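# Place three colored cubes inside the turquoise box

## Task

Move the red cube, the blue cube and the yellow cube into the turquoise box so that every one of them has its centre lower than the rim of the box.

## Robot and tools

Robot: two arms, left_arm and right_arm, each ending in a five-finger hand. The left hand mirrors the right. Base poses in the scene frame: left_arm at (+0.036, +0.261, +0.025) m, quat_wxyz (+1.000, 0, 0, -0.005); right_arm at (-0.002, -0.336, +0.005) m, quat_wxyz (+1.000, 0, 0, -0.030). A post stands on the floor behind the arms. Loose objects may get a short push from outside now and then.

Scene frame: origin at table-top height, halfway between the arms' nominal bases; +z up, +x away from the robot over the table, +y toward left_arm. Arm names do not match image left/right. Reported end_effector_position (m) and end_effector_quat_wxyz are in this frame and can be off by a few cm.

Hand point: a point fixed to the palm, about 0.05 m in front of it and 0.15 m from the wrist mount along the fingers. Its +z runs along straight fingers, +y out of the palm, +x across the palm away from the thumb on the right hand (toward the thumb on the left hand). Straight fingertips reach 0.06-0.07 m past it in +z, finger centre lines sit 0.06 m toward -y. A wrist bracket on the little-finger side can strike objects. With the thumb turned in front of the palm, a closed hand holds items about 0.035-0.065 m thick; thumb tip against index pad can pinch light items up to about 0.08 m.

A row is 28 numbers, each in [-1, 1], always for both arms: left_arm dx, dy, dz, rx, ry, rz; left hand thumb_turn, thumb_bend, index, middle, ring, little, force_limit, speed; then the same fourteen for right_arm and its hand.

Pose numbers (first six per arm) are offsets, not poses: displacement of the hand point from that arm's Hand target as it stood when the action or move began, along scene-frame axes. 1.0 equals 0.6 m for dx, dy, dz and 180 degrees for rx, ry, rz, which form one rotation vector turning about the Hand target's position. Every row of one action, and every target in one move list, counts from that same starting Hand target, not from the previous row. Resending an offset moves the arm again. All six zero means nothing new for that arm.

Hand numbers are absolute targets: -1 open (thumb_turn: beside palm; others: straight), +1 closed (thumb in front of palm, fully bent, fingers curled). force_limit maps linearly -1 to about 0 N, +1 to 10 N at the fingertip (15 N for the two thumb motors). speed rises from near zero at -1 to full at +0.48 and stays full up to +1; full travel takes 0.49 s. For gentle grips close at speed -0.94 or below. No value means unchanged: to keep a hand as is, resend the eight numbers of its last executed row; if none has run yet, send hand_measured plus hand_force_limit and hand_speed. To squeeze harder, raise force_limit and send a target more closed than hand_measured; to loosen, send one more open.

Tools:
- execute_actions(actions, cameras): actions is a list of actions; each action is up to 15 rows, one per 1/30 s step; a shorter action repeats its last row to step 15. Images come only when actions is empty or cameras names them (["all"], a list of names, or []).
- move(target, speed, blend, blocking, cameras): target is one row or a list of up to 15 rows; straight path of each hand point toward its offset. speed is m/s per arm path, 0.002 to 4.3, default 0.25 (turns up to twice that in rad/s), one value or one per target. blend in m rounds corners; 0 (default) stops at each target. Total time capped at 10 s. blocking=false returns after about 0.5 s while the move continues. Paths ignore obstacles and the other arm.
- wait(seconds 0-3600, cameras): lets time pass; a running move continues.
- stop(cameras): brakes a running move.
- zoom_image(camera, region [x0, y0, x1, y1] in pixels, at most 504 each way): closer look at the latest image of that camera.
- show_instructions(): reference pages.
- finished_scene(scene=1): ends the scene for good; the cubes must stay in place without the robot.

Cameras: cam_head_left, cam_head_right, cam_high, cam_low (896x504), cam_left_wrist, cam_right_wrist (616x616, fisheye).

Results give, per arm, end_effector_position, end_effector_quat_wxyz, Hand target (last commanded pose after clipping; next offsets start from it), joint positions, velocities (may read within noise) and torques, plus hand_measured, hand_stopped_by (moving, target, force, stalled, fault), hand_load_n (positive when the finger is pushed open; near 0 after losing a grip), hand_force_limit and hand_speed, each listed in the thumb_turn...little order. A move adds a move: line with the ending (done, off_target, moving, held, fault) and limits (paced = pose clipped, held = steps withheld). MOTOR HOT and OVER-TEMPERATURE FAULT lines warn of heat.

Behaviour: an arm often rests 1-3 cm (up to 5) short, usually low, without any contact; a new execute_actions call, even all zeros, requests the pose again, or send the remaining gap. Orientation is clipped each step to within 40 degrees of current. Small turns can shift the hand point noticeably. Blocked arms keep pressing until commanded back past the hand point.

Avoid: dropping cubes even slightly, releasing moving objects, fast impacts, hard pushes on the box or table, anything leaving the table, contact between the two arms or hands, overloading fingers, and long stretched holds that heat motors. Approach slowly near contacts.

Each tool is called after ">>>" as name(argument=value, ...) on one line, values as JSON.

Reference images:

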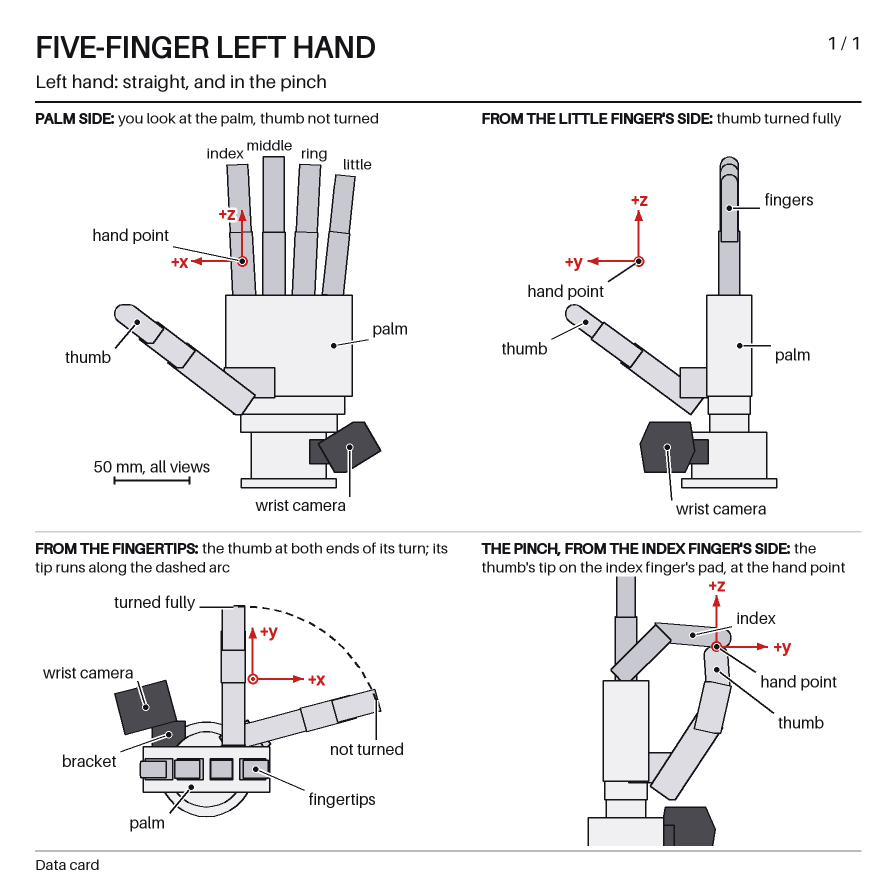

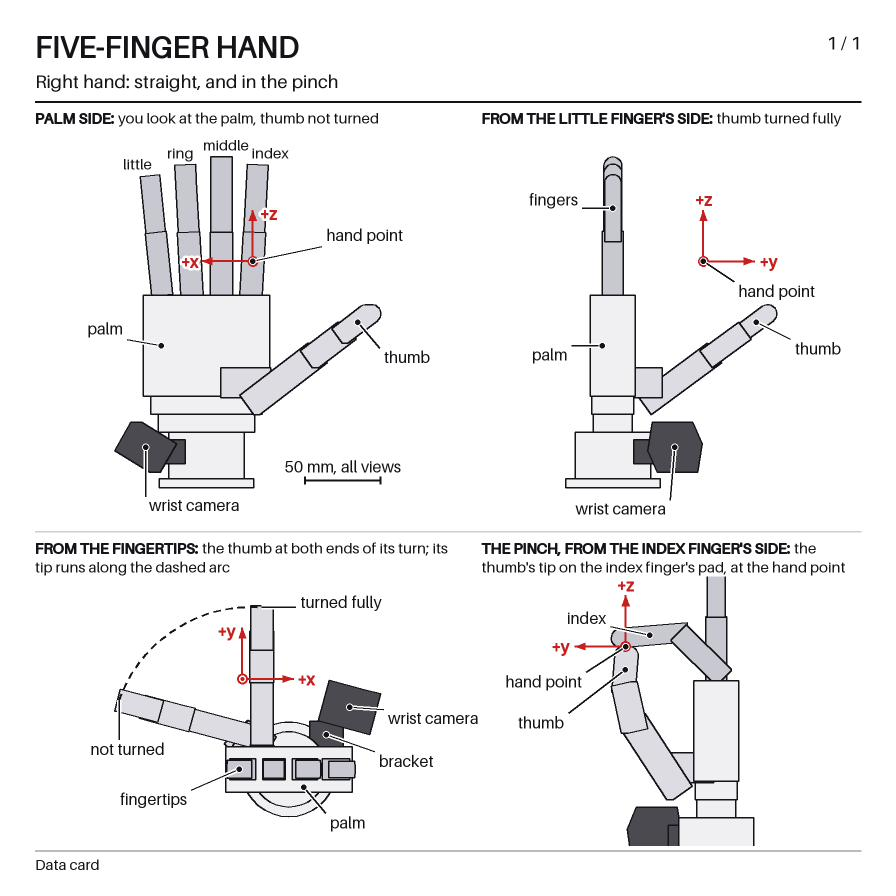

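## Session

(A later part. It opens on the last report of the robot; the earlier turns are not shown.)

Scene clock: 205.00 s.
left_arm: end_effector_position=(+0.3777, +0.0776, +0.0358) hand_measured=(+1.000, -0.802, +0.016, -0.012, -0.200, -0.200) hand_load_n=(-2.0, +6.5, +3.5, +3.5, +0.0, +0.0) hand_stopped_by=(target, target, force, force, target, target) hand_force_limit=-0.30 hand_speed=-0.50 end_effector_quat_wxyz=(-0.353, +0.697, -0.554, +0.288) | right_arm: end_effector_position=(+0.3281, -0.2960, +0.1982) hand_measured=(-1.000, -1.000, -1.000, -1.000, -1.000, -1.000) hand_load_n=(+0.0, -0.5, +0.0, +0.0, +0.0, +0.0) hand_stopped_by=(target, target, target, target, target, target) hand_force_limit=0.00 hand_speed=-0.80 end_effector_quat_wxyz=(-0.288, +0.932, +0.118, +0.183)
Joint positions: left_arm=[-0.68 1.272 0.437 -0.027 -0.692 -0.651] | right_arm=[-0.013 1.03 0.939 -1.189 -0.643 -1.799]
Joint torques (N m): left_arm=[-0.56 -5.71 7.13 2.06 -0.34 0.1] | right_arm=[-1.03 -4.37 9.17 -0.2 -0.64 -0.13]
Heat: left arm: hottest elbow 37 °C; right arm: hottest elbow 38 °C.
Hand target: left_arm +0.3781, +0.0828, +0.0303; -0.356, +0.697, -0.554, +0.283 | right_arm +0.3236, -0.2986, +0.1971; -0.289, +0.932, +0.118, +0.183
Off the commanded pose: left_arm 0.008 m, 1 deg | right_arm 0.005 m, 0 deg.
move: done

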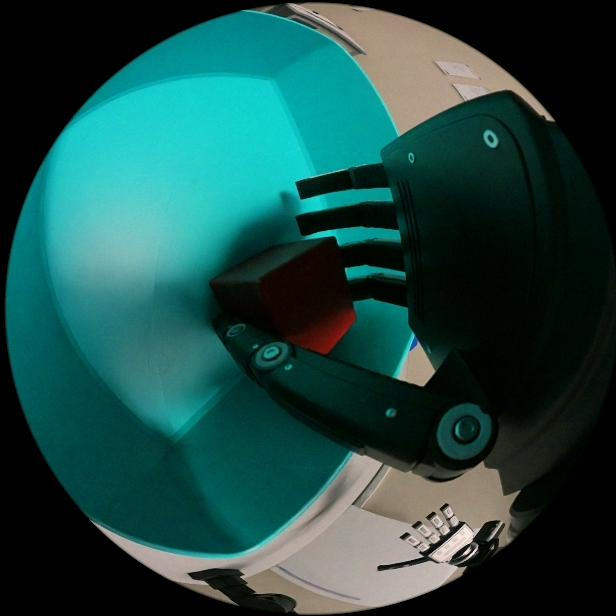

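>>> move(target=[[0,0.0,0.008,0,0,0, 1,-0.8,0.3,0.3,-0.2,-0.2,-0.3,-0.5, 0,0,0,0,0,0,-1,-1,-1,-1,-1,-1,0,-0.8],[0,0.0,0.008,0,0,0, 1,-0.98,-0.35,-0.35,-0.2,-0.2,-0.3,-0.85, 0,0,0,0,0,0,-1,-1,-1,-1,-1,-1,0,-0.8]], speed=0.03, cameras=["cam_left_wrist"])

>>> zoom_image(camera="cam_left_wrist", region=[130, 150, 400, 400])

Scene clock: 209.77 s.
left_arm: end_effector_position=(+0.3775, +0.0777, +0.0357) hand_measured=(+1.000, -0.980, -0.350, -0.350, -0.200, -0.200) hand_load_n=(+0.0, +0.0, +0.0, +0.0, +0.0, +0.0) hand_stopped_by=(target, target, target, target, target, target) hand_force_limit=-0.30 hand_speed=-0.85 end_effector_quat_wxyz=(-0.353, +0.697, -0.554, +0.288) | right_arm: end_effector_position=(+0.3281, -0.2960, +0.1982) hand_measured=(-1.000, -1.000, -1.000, -1.000, -1.000, -1.000) hand_load_n=(+0.0, +0.0, +0.0, +0.0, +0.0, +0.0) hand_stopped_by=(target, target, target, target, target, target) hand_force_limit=0.00 hand_speed=-0.80 end_effector_quat_wxyz=(-0.288, +0.932, +0.118, +0.183)
Joint positions: left_arm=[-0.68 1.272 0.437 -0.027 -0.692 -0.651] | right_arm=[-0.013 1.03 0.939 -1.189 -0.643 -1.799]
Joint torques (N m): left_arm=[-0.5 -6.83 7.53 1.11 -0.33 0.11] | right_arm=[-0.97 -4.48 9.11 -0.12 -0.63 -0.11]
Heat: left arm: hottest elbow 36 °C; right arm: hottest elbow 38 °C.
Hand target: left_arm +0.3779, +0.0830, +0.0350; -0.356, +0.697, -0.554, +0.283 | right_arm +0.3236, -0.2986, +0.1971; -0.289, +0.932, +0.118, +0.183
Off the commanded pose: left_arm 0.005 m, 1 deg | right_arm 0.005 m, 0 deg.
move: done

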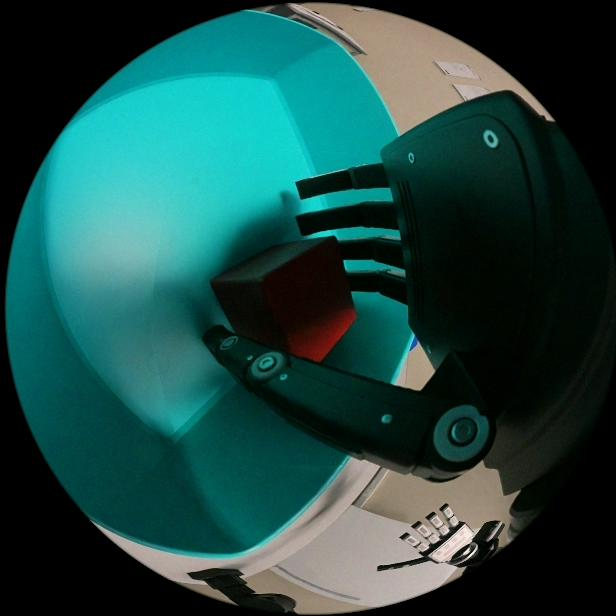

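Scaled by 1.867 from the camera's image (finer frame: 880x880).

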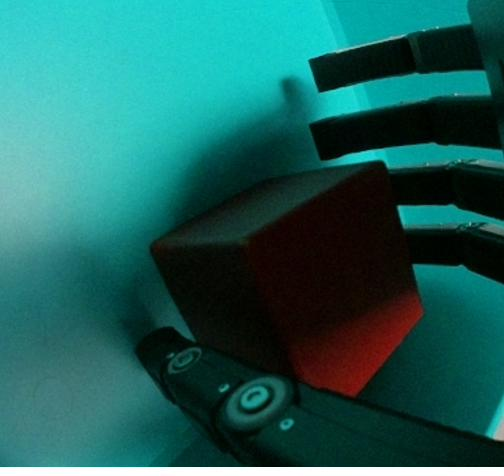

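>>> move(target=[[0,0.0,0.1917,0,0,0, 1,-0.98,-0.35,-0.35,-0.2,-0.2,-0.3,-0.85, 0,0,0,0,0,0,-1,-1,-1,-1,-1,-1,0,-0.8],[0.2302,0.2338,0.1917,0,0,-0.2167, 1,-1,-0.7,-0.7,-0.7,-0.7,-0.3,0, 0,0,0,0,0,0,-1,-1,-1,-1,-1,-1,0,-0.8],[0.2302,0.2338,0.0667,0,0,-0.2167, 1,-1,-0.7,-0.7,-0.7,-0.7,-0.3,0, 0,0,0,0,0,0,-1,-1,-1,-1,-1,-1,0,-0.8]], speed=[0.15,0.3,0.2], blend=[0.04,0,0], cameras=["cam_head_left","cam_head_right","cam_high","cam_low","cam_left_wrist"])

>>> zoom_image(camera="cam_head_left", region=[300, 210, 430, 345])

>>> zoom_image(camera="cam_high", region=[440, 180, 620, 340])

>>> zoom_image(camera="cam_left_wrist", region=[130, 150, 400, 400])

Scene clock: 224.60 s.
left_arm: end_effector_position=(+0.5112, +0.2196, +0.0710) hand_measured=(+1.000, -1.000, -0.700, -0.700, -0.700, -0.700) hand_load_n=(+0.0, +0.0, +0.0, +0.0, +0.0, +0.0) hand_stopped_by=(target, target, target, target, target, target) hand_force_limit=-0.30 hand_speed=0.00 end_effector_quat_wxyz=(+0.230, -0.479, +0.757, -0.382) | right_arm: end_effector_position=(+0.3281, -0.2960, +0.1982) hand_measured=(-1.000, -1.000, -1.000, -1.000, -1.000, -1.000) hand_load_n=(+0.0, +0.0, +0.0, +0.0, +0.0, +0.0) hand_stopped_by=(target, target, target, target, target, target) hand_force_limit=0.00 hand_speed=-0.80 end_effector_quat_wxyz=(-0.288, +0.932, +0.118, +0.183)
Joint positions: left_arm=[0.118 1.455 0.727 -0.004 0.447 0.349] | right_arm=[-0.013 1.03 0.939 -1.189 -0.643 -1.799]
Joint torques (N m): left_arm=[-0.85 -10.05 8.8 2.35 0.33 0.11] | right_arm=[-0.73 -4.42 9.13 -0.14 -0.63 -0.11]
Heat: left arm: hottest elbow 37 °C; right arm: hottest elbow 38 °C.
Hand target: left_arm +0.5160, +0.2233, +0.0751; +0.241, -0.472, +0.755, -0.385 | right_arm +0.3236, -0.2986, +0.1971; -0.289, +0.932, +0.118, +0.183
Off the commanded pose: left_arm 0.007 m, 2 deg | right_arm 0.005 m, 0 deg.
move: done; target 2's new numbers were sent with left_arm's hand 0.032 m and 3 deg from that target

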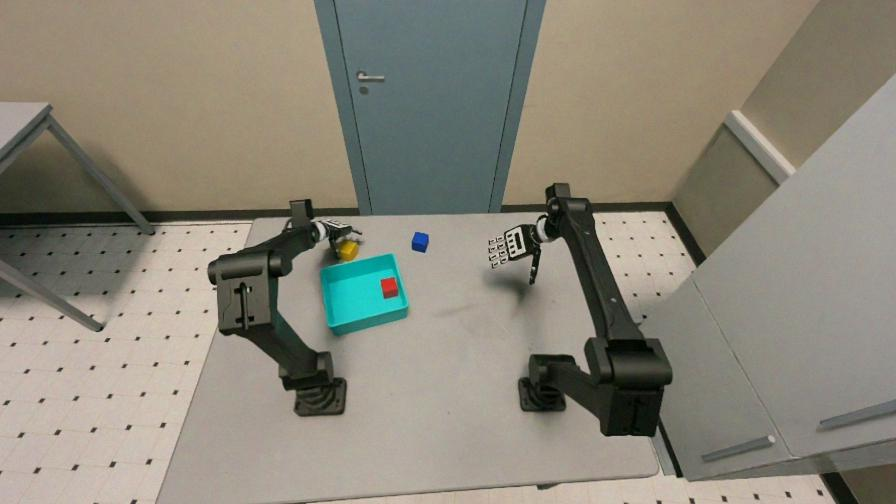

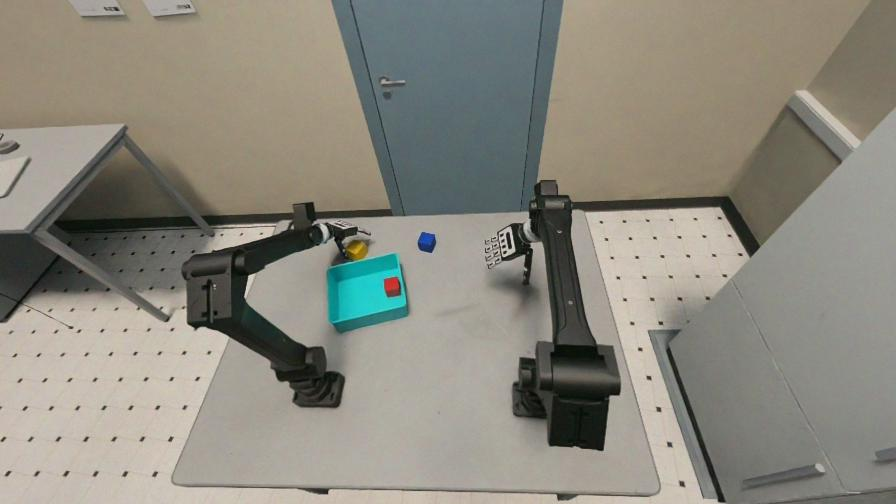

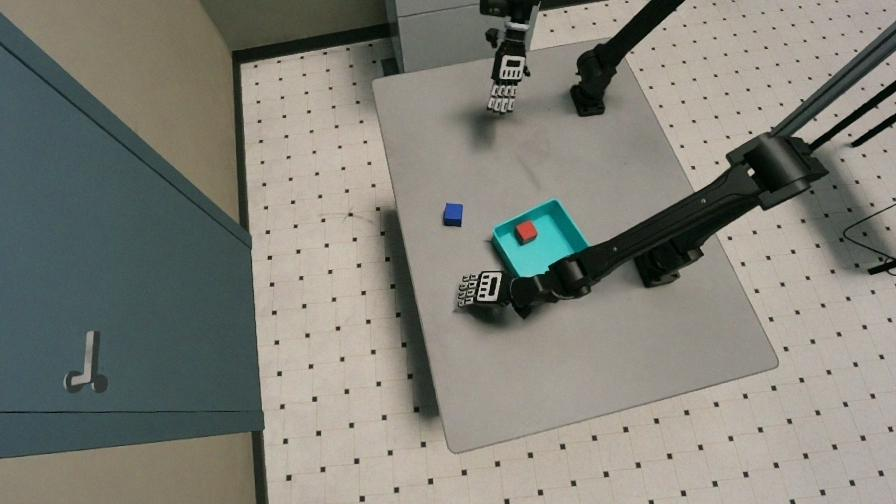

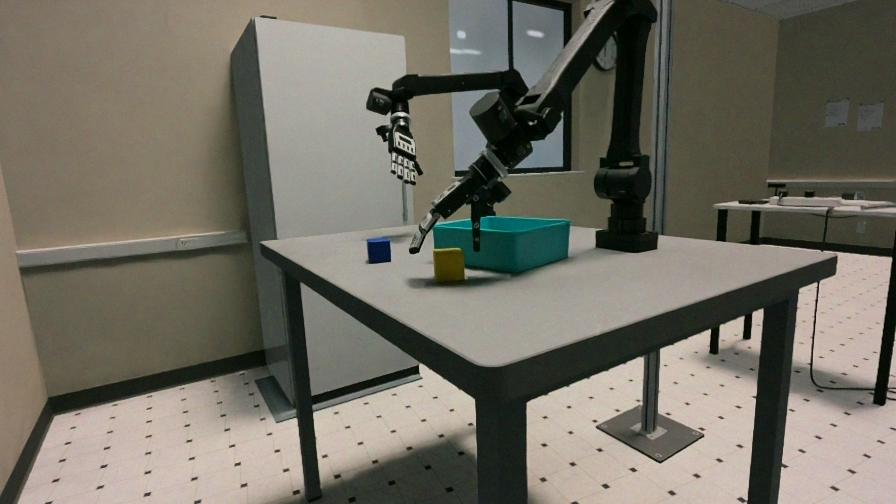

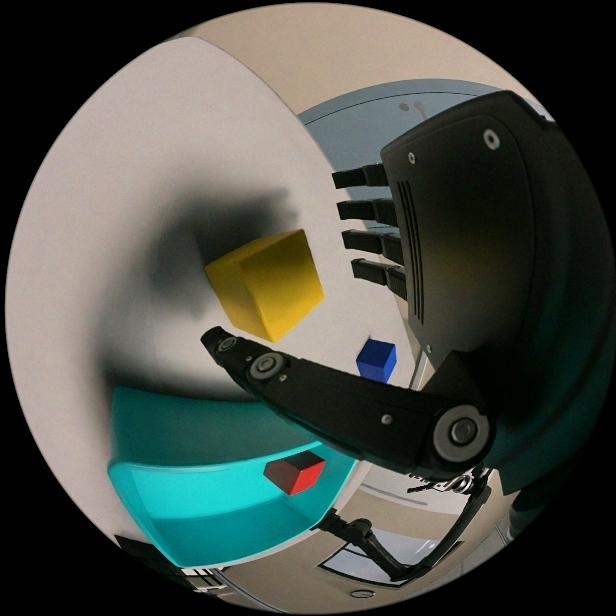

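Scaled by 3.733 from the camera's image (finer frame: 1280x720).

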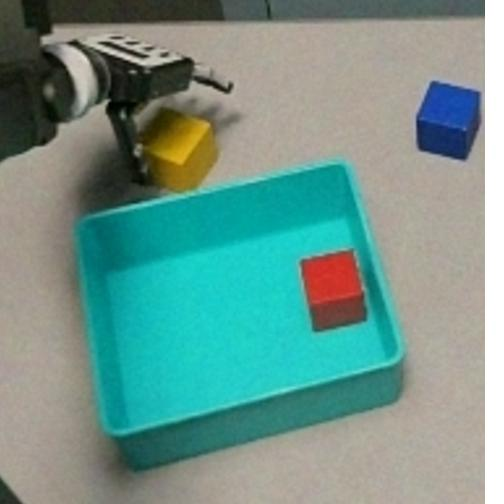

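Scaled by 2.800 from the camera's image (finer frame: 1280x720).

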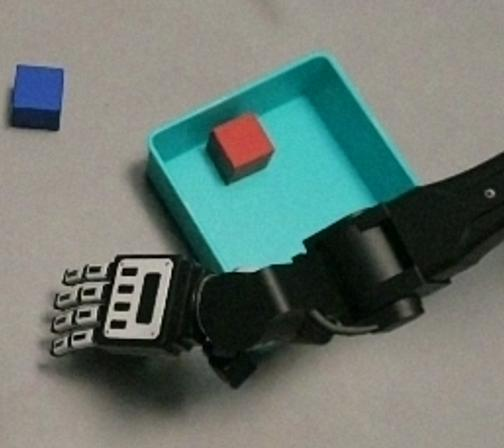

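Scaled by 1.867 from the camera's image (finer frame: 880x880).

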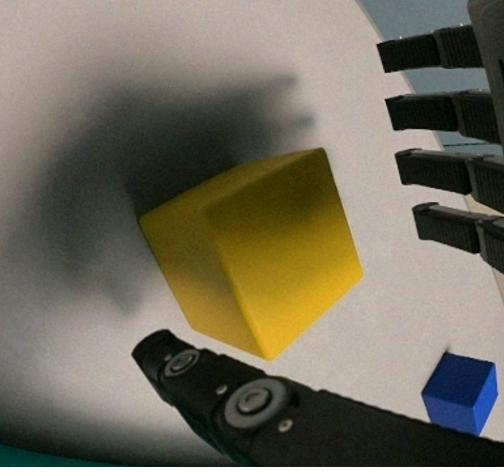

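>>> move(target=[[0.006,-0.003,-0.067,0,0,0, 1,-1,-0.7,-0.7,-0.7,-0.7,-0.3,0, 0,0,0,0,0,0,-1,-1,-1,-1,-1,-1,0,-0.8],[0.006,-0.003,-0.067,0,0,0, 1,-0.8,0.3,0.3,-0.7,-0.7,-0.3,-0.9, 0,0,0,0,0,0,-1,-1,-1,-1,-1,-1,0,-0.8]], speed=0.08, cameras=["cam_head_left","cam_low","cam_left_wrist"])

>>> zoom_image(camera="cam_low", region=[400, 160, 560, 310])

>>> zoom_image(camera="cam_left_wrist", region=[130, 150, 400, 400])

Scene clock: 233.67 s.
left_arm: end_effector_position=(+0.5182, +0.2204, +0.0357) hand_measured=(+1.000, -0.802, -0.040, -0.060, -0.700, -0.700) hand_load_n=(+0.0, +6.0, +3.0, +4.5, +0.0, +0.0) hand_stopped_by=(target, target, force, force, target, target) hand_force_limit=-0.30 hand_speed=-0.90 end_effector_quat_wxyz=(+0.235, -0.476, +0.755, -0.385) | right_arm: end_effector_position=(+0.3281, -0.2960, +0.1982) hand_measured=(-1.000, -1.000, -1.000, -1.000, -1.000, -1.000) hand_load_n=(+0.0, +0.0, +0.0, +0.0, +0.0, +0.0) hand_stopped_by=(target, target, target, target, target, target) hand_force_limit=0.00 hand_speed=-0.80 end_effector_quat_wxyz=(-0.288, +0.932, +0.118, +0.183)
Joint positions: left_arm=[0.118 1.553 0.702 0.133 0.447 0.349] | right_arm=[-0.013 1.03 0.939 -1.189 -0.643 -1.799]
Joint torques (N m): left_arm=[-1.26 -10.11 7.54 2.28 0.17 0.08] | right_arm=[-0.97 -4.42 9.14 -0.18 -0.64 -0.12]
Heat: left arm: hottest elbow 36 °C; right arm: hottest elbow 38 °C.
Hand target: left_arm +0.5197, +0.2215, +0.0349; +0.241, -0.472, +0.755, -0.385 | right_arm +0.3236, -0.2986, +0.1971; -0.289, +0.932, +0.118, +0.183
Off the commanded pose: left_arm 0.002 m, 1 deg | right_arm 0.005 m, 0 deg.
move: done

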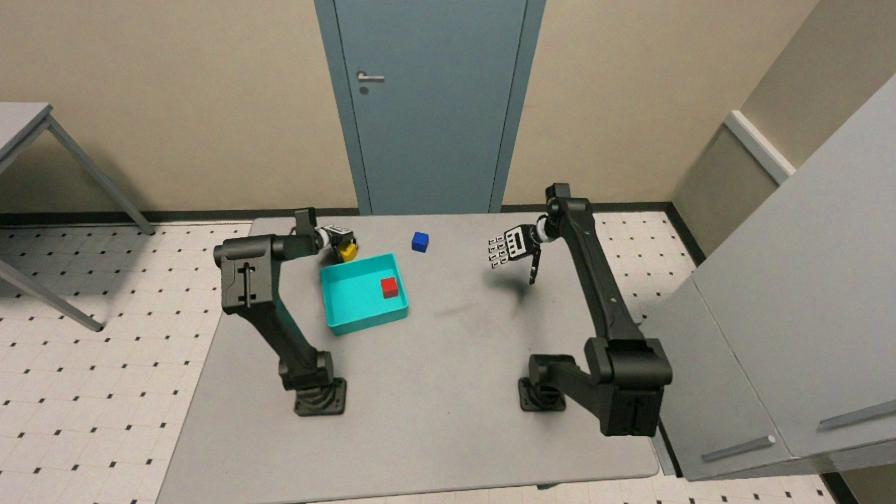

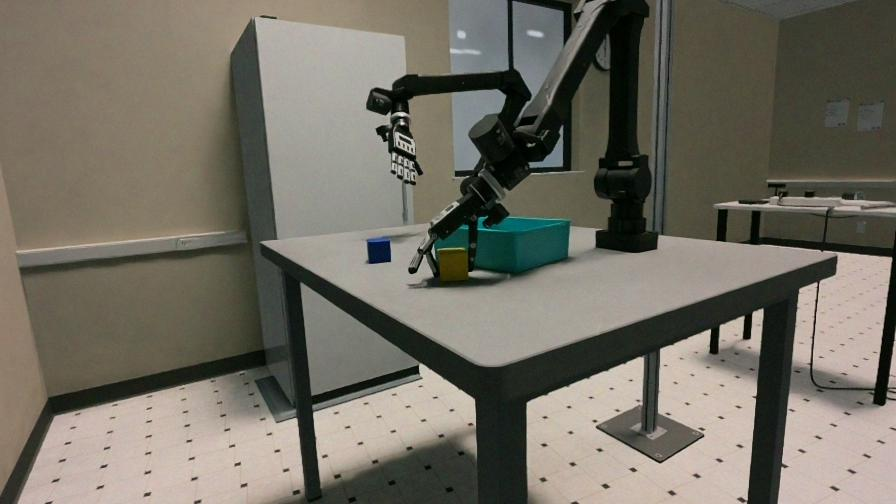

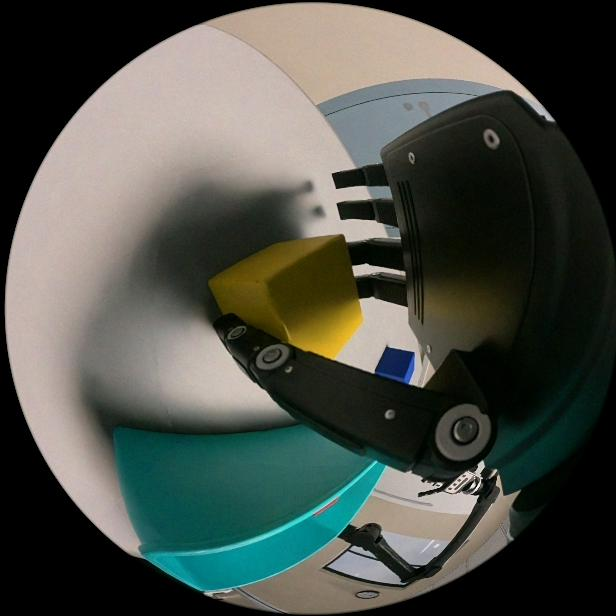

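Scaled by 3.150 from the camera's image (finer frame: 1280x720).

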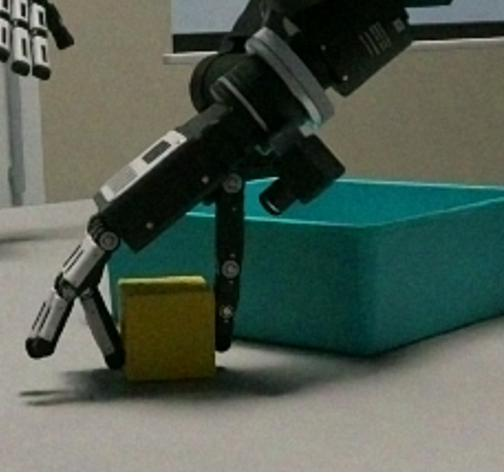

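Scaled by 1.867 from the camera's image (finer frame: 880x880).

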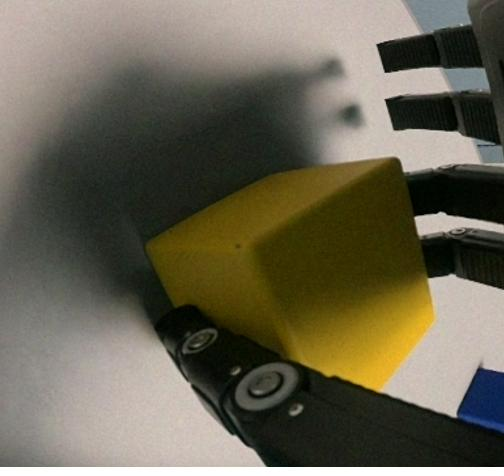

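>>> move(target=[[0,0,0.24,0,0,0, 1,-0.8,0.3,0.3,-0.7,-0.7,-0.3,-0.9, 0,0,0,0,0,0,-1,-1,-1,-1,-1,-1,0,-0.8],[-0.242,-0.1358,0.24,0,0,0.2167, 1,-0.8,0.3,0.3,-0.2,-0.2,-0.3,-0.5, 0,0,0,0,0,0,-1,-1,-1,-1,-1,-1,0,-0.8],[-0.242,-0.1358,0.0918,0,0,0.2167, 1,-0.8,0.3,0.3,-0.2,-0.2,-0.3,-0.5, 0,0,0,0,0,0,-1,-1,-1,-1,-1,-1,0,-0.8]], blend=[0.04,0,0], speed=[0.15,0.25,0.12], cameras=["cam_head_left","cam_head_right","cam_high","cam_low","cam_left_wrist"])

>>> zoom_image(camera="cam_head_right", region=[310, 210, 430, 345])

>>> zoom_image(camera="cam_high", region=[480, 180, 630, 330])

>>> zoom_image(camera="cam_left_wrist", region=[130, 150, 450, 450])

Scene clock: 250.47 s.
left_arm: end_effector_position=(+0.3704, +0.1470, +0.0853) hand_measured=(+1.000, -0.802, -0.040, -0.060, -0.200, -0.200) hand_load_n=(+0.0, +6.5, +3.5, +4.0, +0.0, +0.0) hand_stopped_by=(target, target, force, force, target, target) hand_force_limit=-0.30 hand_speed=-0.50 end_effector_quat_wxyz=(-0.355, +0.699, -0.559, +0.269) | right_arm: end_effector_position=(+0.3281, -0.2960, +0.1982) hand_measured=(-1.000, -1.000, -1.000, -1.000, -1.000, -1.000) hand_load_n=(+0.0, +0.5, +0.0, +0.0, +0.0, +0.0) hand_stopped_by=(target, target, target, target, target, target) hand_force_limit=0.00 hand_speed=-0.80 end_effector_quat_wxyz=(-0.288, +0.932, +0.118, +0.183)
Joint positions: left_arm=[-0.48 0.978 0.416 -0.233 -0.565 -0.474] | right_arm=[-0.013 1.03 0.939 -1.189 -0.643 -1.799]
Joint torques (N m): left_arm=[-2.26 -4.37 9.74 2.29 -0.52 -0.08] | right_arm=[-0.79 -4.42 9.18 -0.12 -0.66 -0.12]
Heat: left arm: hottest elbow 36 °C; right arm: hottest elbow 38 °C.
Hand target: left_arm +0.3745, +0.1399, +0.0900; -0.356, +0.697, -0.554, +0.283 | right_arm +0.3236, -0.2986, +0.1971; -0.289, +0.932, +0.118, +0.183
Off the commanded pose: left_arm 0.009 m, 2 deg | right_arm 0.005 m, 0 deg.
move: done

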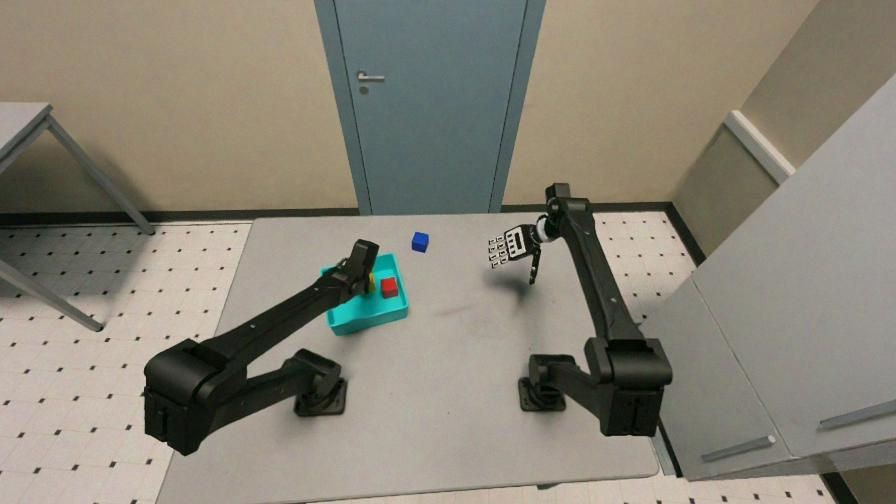

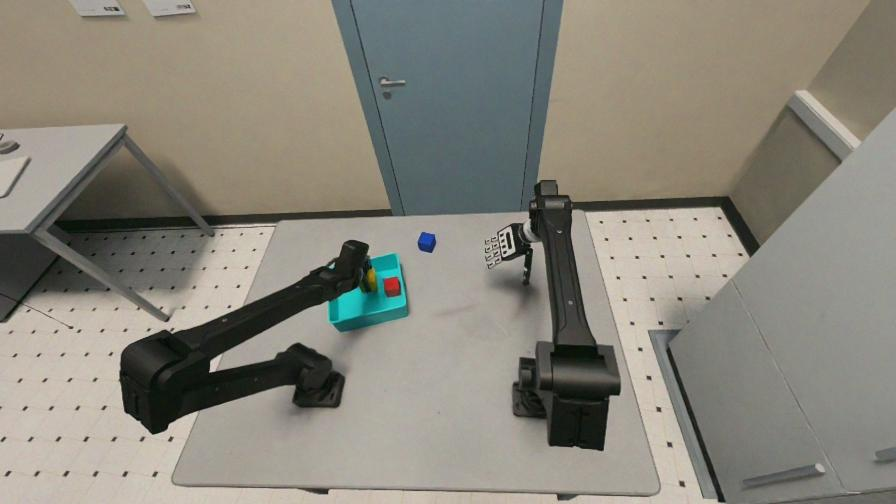

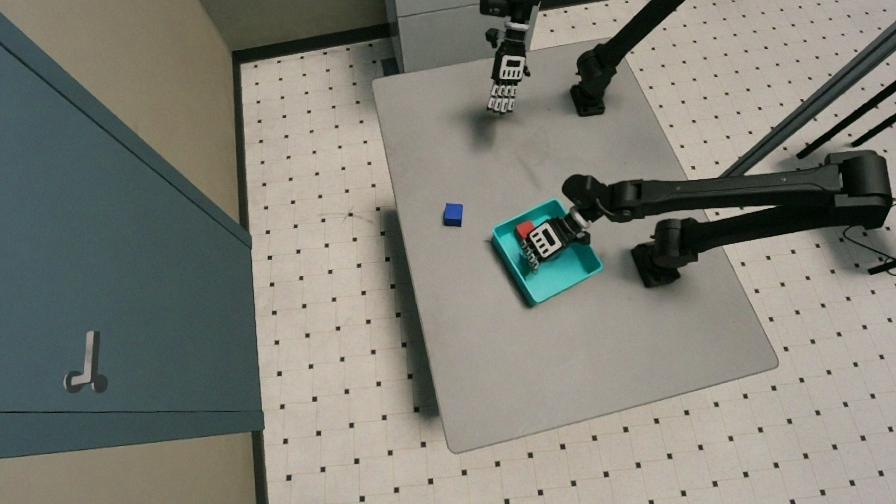

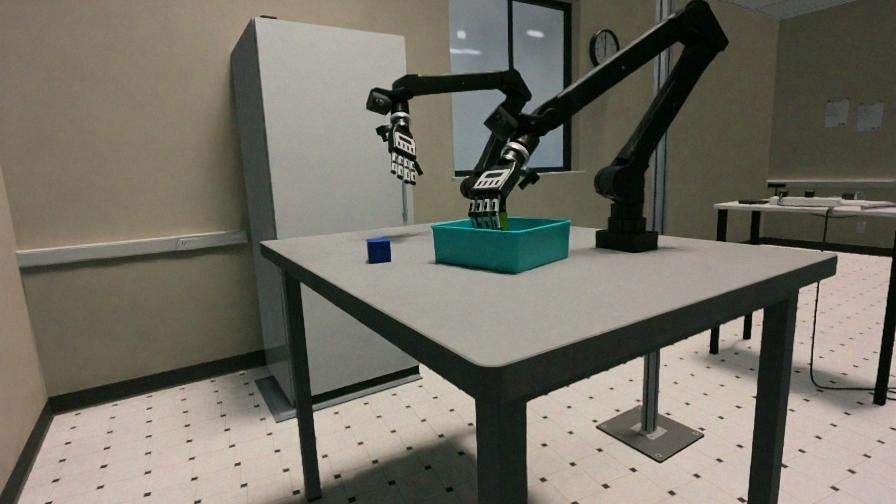

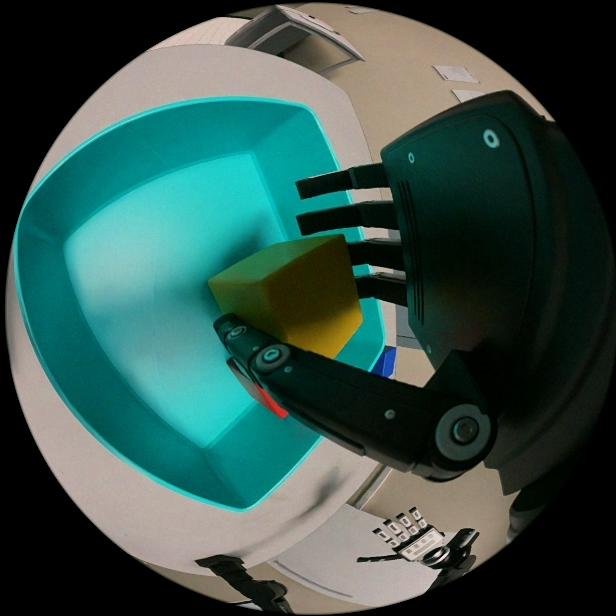

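Scaled by 3.733 from the camera's image (finer frame: 1280x720).

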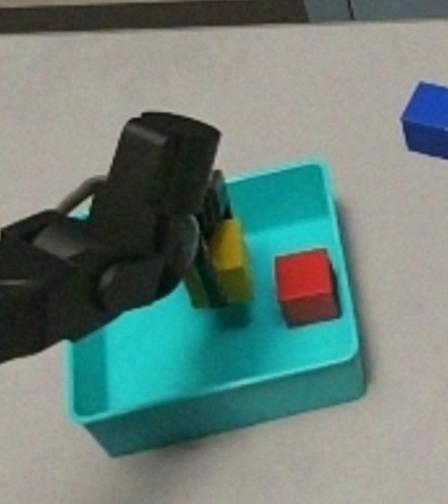

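Scaled by 3.360 from the camera's image (finer frame: 1280x720).

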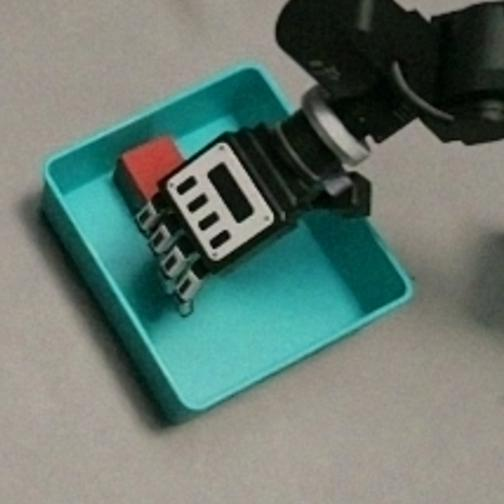

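Scaled by 1.575 from the camera's image (finer frame: 880x880).

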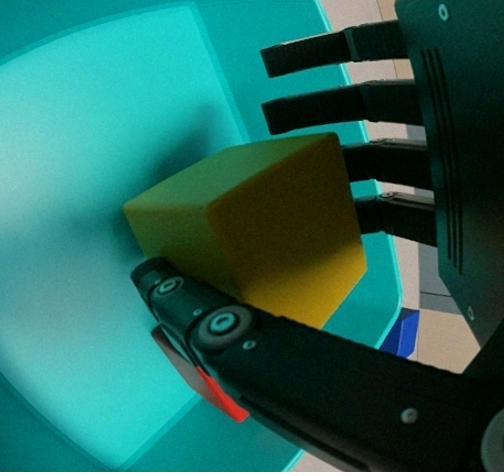

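>>> move(target=[[0,-0.018,-0.02,0,0,0, 1,-0.8,0.3,0.3,-0.2,-0.2,-0.3,-0.5, 0,0,0,0,0,0,-1,-1,-1,-1,-1,-1,0,-0.8],[0,-0.018,-0.0867,0,0,0, 1,-0.8,0.3,0.3,-0.2,-0.2,-0.3,-0.5, 0,0,0,0,0,0,-1,-1,-1,-1,-1,-1,0,-0.8]], speed=0.08, cameras=["cam_head_right","cam_high","cam_left_wrist"])

>>> zoom_image(camera="cam_head_right", region=[310, 210, 430, 345])

>>> zoom_image(camera="cam_left_wrist", region=[130, 150, 450, 450])

Scene clock: 256.03 s.
left_arm: end_effector_position=(+0.3731, +0.1348, +0.0369) hand_measured=(+1.000, -0.802, -0.040, -0.060, -0.200, -0.200) hand_load_n=(+0.0, +6.5, +3.0, +4.0, +0.5, +0.0) hand_stopped_by=(target, target, force, force, target, target) hand_force_limit=-0.30 hand_speed=-0.50 end_effector_quat_wxyz=(-0.356, +0.698, -0.558, +0.273) | right_arm: end_effector_position=(+0.3281, -0.2960, +0.1982) hand_measured=(-1.000, -1.000, -1.000, -1.000, -1.000, -1.000) hand_load_n=(+0.0, +0.0, +0.0, +0.0, +0.0, +0.0) hand_stopped_by=(target, target, target, target, target, target) hand_force_limit=0.00 hand_speed=-0.80 end_effector_quat_wxyz=(-0.288, +0.932, +0.118, +0.183)
Joint positions: left_arm=[-0.519 1.156 0.355 -0.002 -0.594 -0.505] | right_arm=[-0.013 1.03 0.939 -1.189 -0.643 -1.799]
Joint torques (N m): left_arm=[-2.2 -4.95 7.86 2.26 -0.48 -0.08] | right_arm=[-0.79 -4.48 9.16 -0.18 -0.62 -0.12]
Heat: left arm: hottest elbow 37 °C; right arm: hottest elbow 38 °C.
Hand target: left_arm +0.3745, +0.1292, +0.0379; -0.356, +0.697, -0.554, +0.283 | right_arm +0.3236, -0.2986, +0.1971; -0.289, +0.932, +0.118, +0.183
Off the commanded pose: left_arm 0.006 m, 1 deg | right_arm 0.005 m, 0 deg.
move: done

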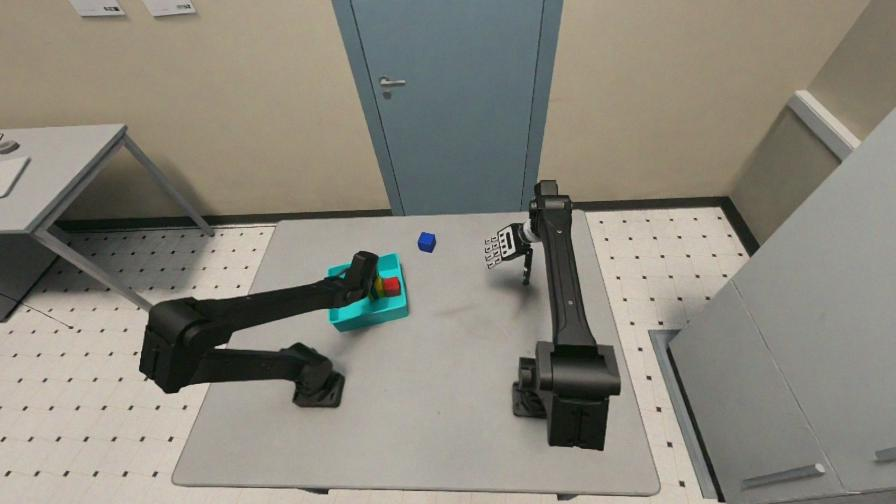

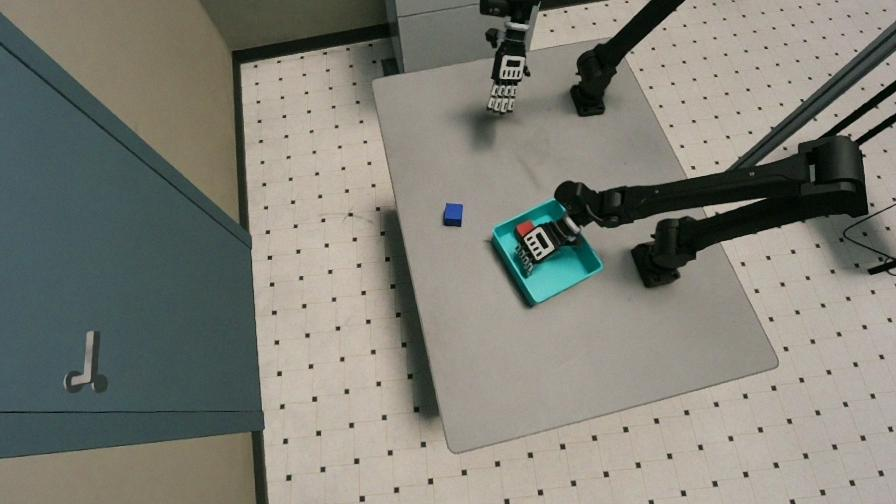

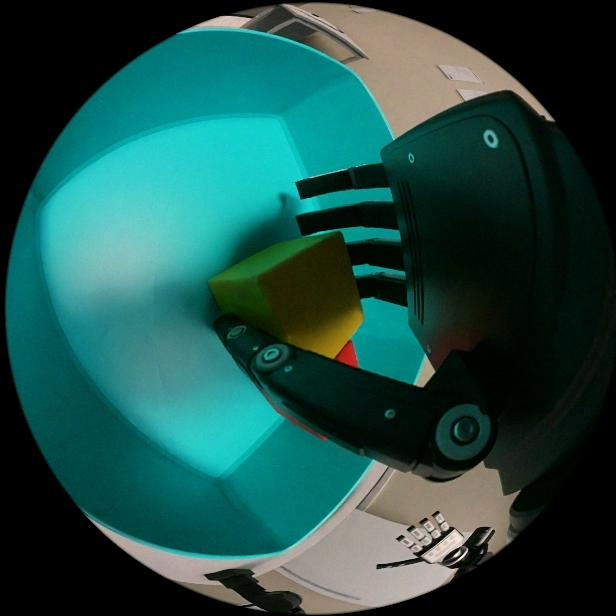

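Scaled by 3.733 from the camera's image (finer frame: 1280x720).

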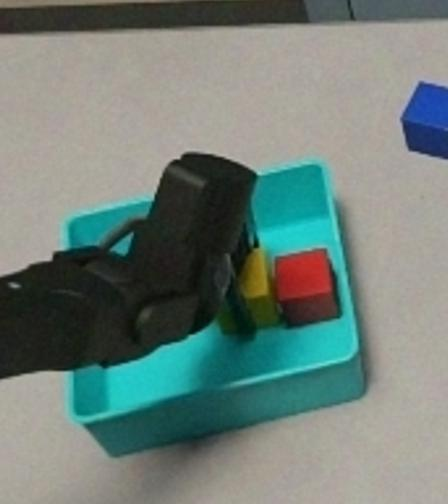

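Scaled by 1.575 from the camera's image (finer frame: 880x880).

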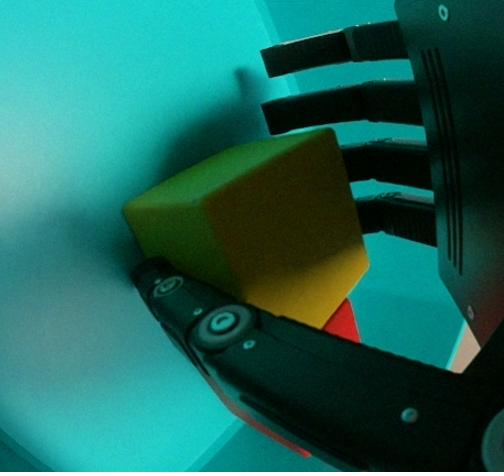

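>>> move(target=[[0,0,-0.004,0,0,0, 1,-0.8,0.3,0.3,-0.2,-0.2,-0.3,-0.5, 0,0,0,0,0,0,-1,-1,-1,-1,-1,-1,0,-0.8],[0,0,-0.004,0,0,0, 1,-0.98,-0.35,-0.35,-0.2,-0.2,-0.3,-0.85, 0,0,0,0,0,0,-1,-1,-1,-1,-1,-1,0,-0.8]], speed=0.03, cameras=["cam_left_wrist"])

>>> zoom_image(camera="cam_left_wrist", region=[130, 150, 450, 450])

Scene clock: 261.13 s.
left_arm: end_effector_position=(+0.3751, +0.1338, +0.0366) hand_measured=(+1.000, -0.980, -0.350, -0.350, -0.200, -0.200) hand_load_n=(+0.0, +0.0, +0.0, +0.0, +0.0, +0.0) hand_stopped_by=(target, target, target, target, target, target) hand_force_limit=-0.30 hand_speed=-0.85 end_effector_quat_wxyz=(-0.357, +0.698, -0.556, +0.277) | right_arm: end_effector_position=(+0.3281, -0.2960, +0.1982) hand_measured=(-1.000, -1.000, -1.000, -1.000, -1.000, -1.000) hand_load_n=(+0.0, +0.0, +0.0, +0.0, +0.0, +0.5) hand_stopped_by=(target, target, target, target, target, target) hand_force_limit=0.00 hand_speed=-0.80 end_effector_quat_wxyz=(-0.288, +0.932, +0.118, +0.183)
Joint positions: left_arm=[-0.519 1.164 0.354 0.014 -0.594 -0.505] | right_arm=[-0.013 1.03 0.939 -1.189 -0.643 -1.799]
Joint torques (N m): left_arm=[-2.26 -5.01 7.62 2.11 -0.47 -0.08] | right_arm=[-0.56 -4.31 9.14 -0.2 -0.64 -0.12]
Heat: left arm: hottest elbow 37 °C; right arm: hottest elbow 38 °C.
Hand target: left_arm +0.3745, +0.1292, +0.0355; -0.356, +0.697, -0.554, +0.283 | right_arm +0.3236, -0.2986, +0.1971; -0.289, +0.932, +0.118, +0.183
Off the commanded pose: left_arm 0.005 m, 1 deg | right_arm 0.005 m, 0 deg.
move: done

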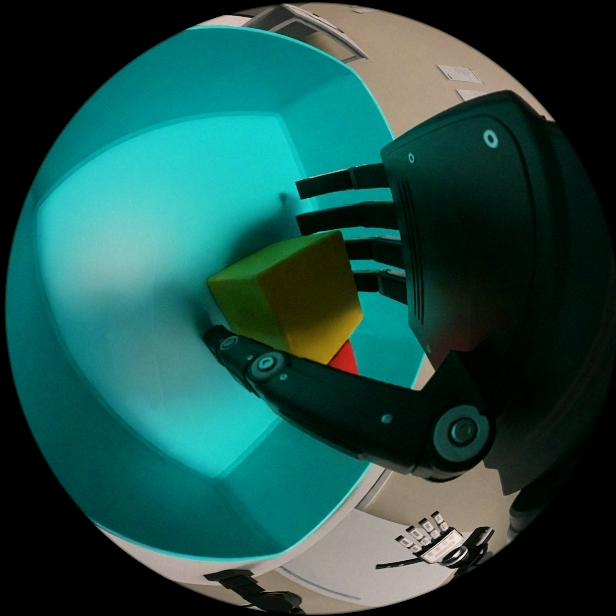

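Scaled by 1.575 from the camera's image (finer frame: 880x880).

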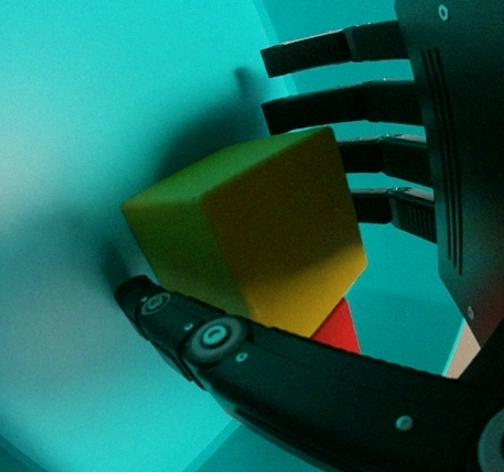

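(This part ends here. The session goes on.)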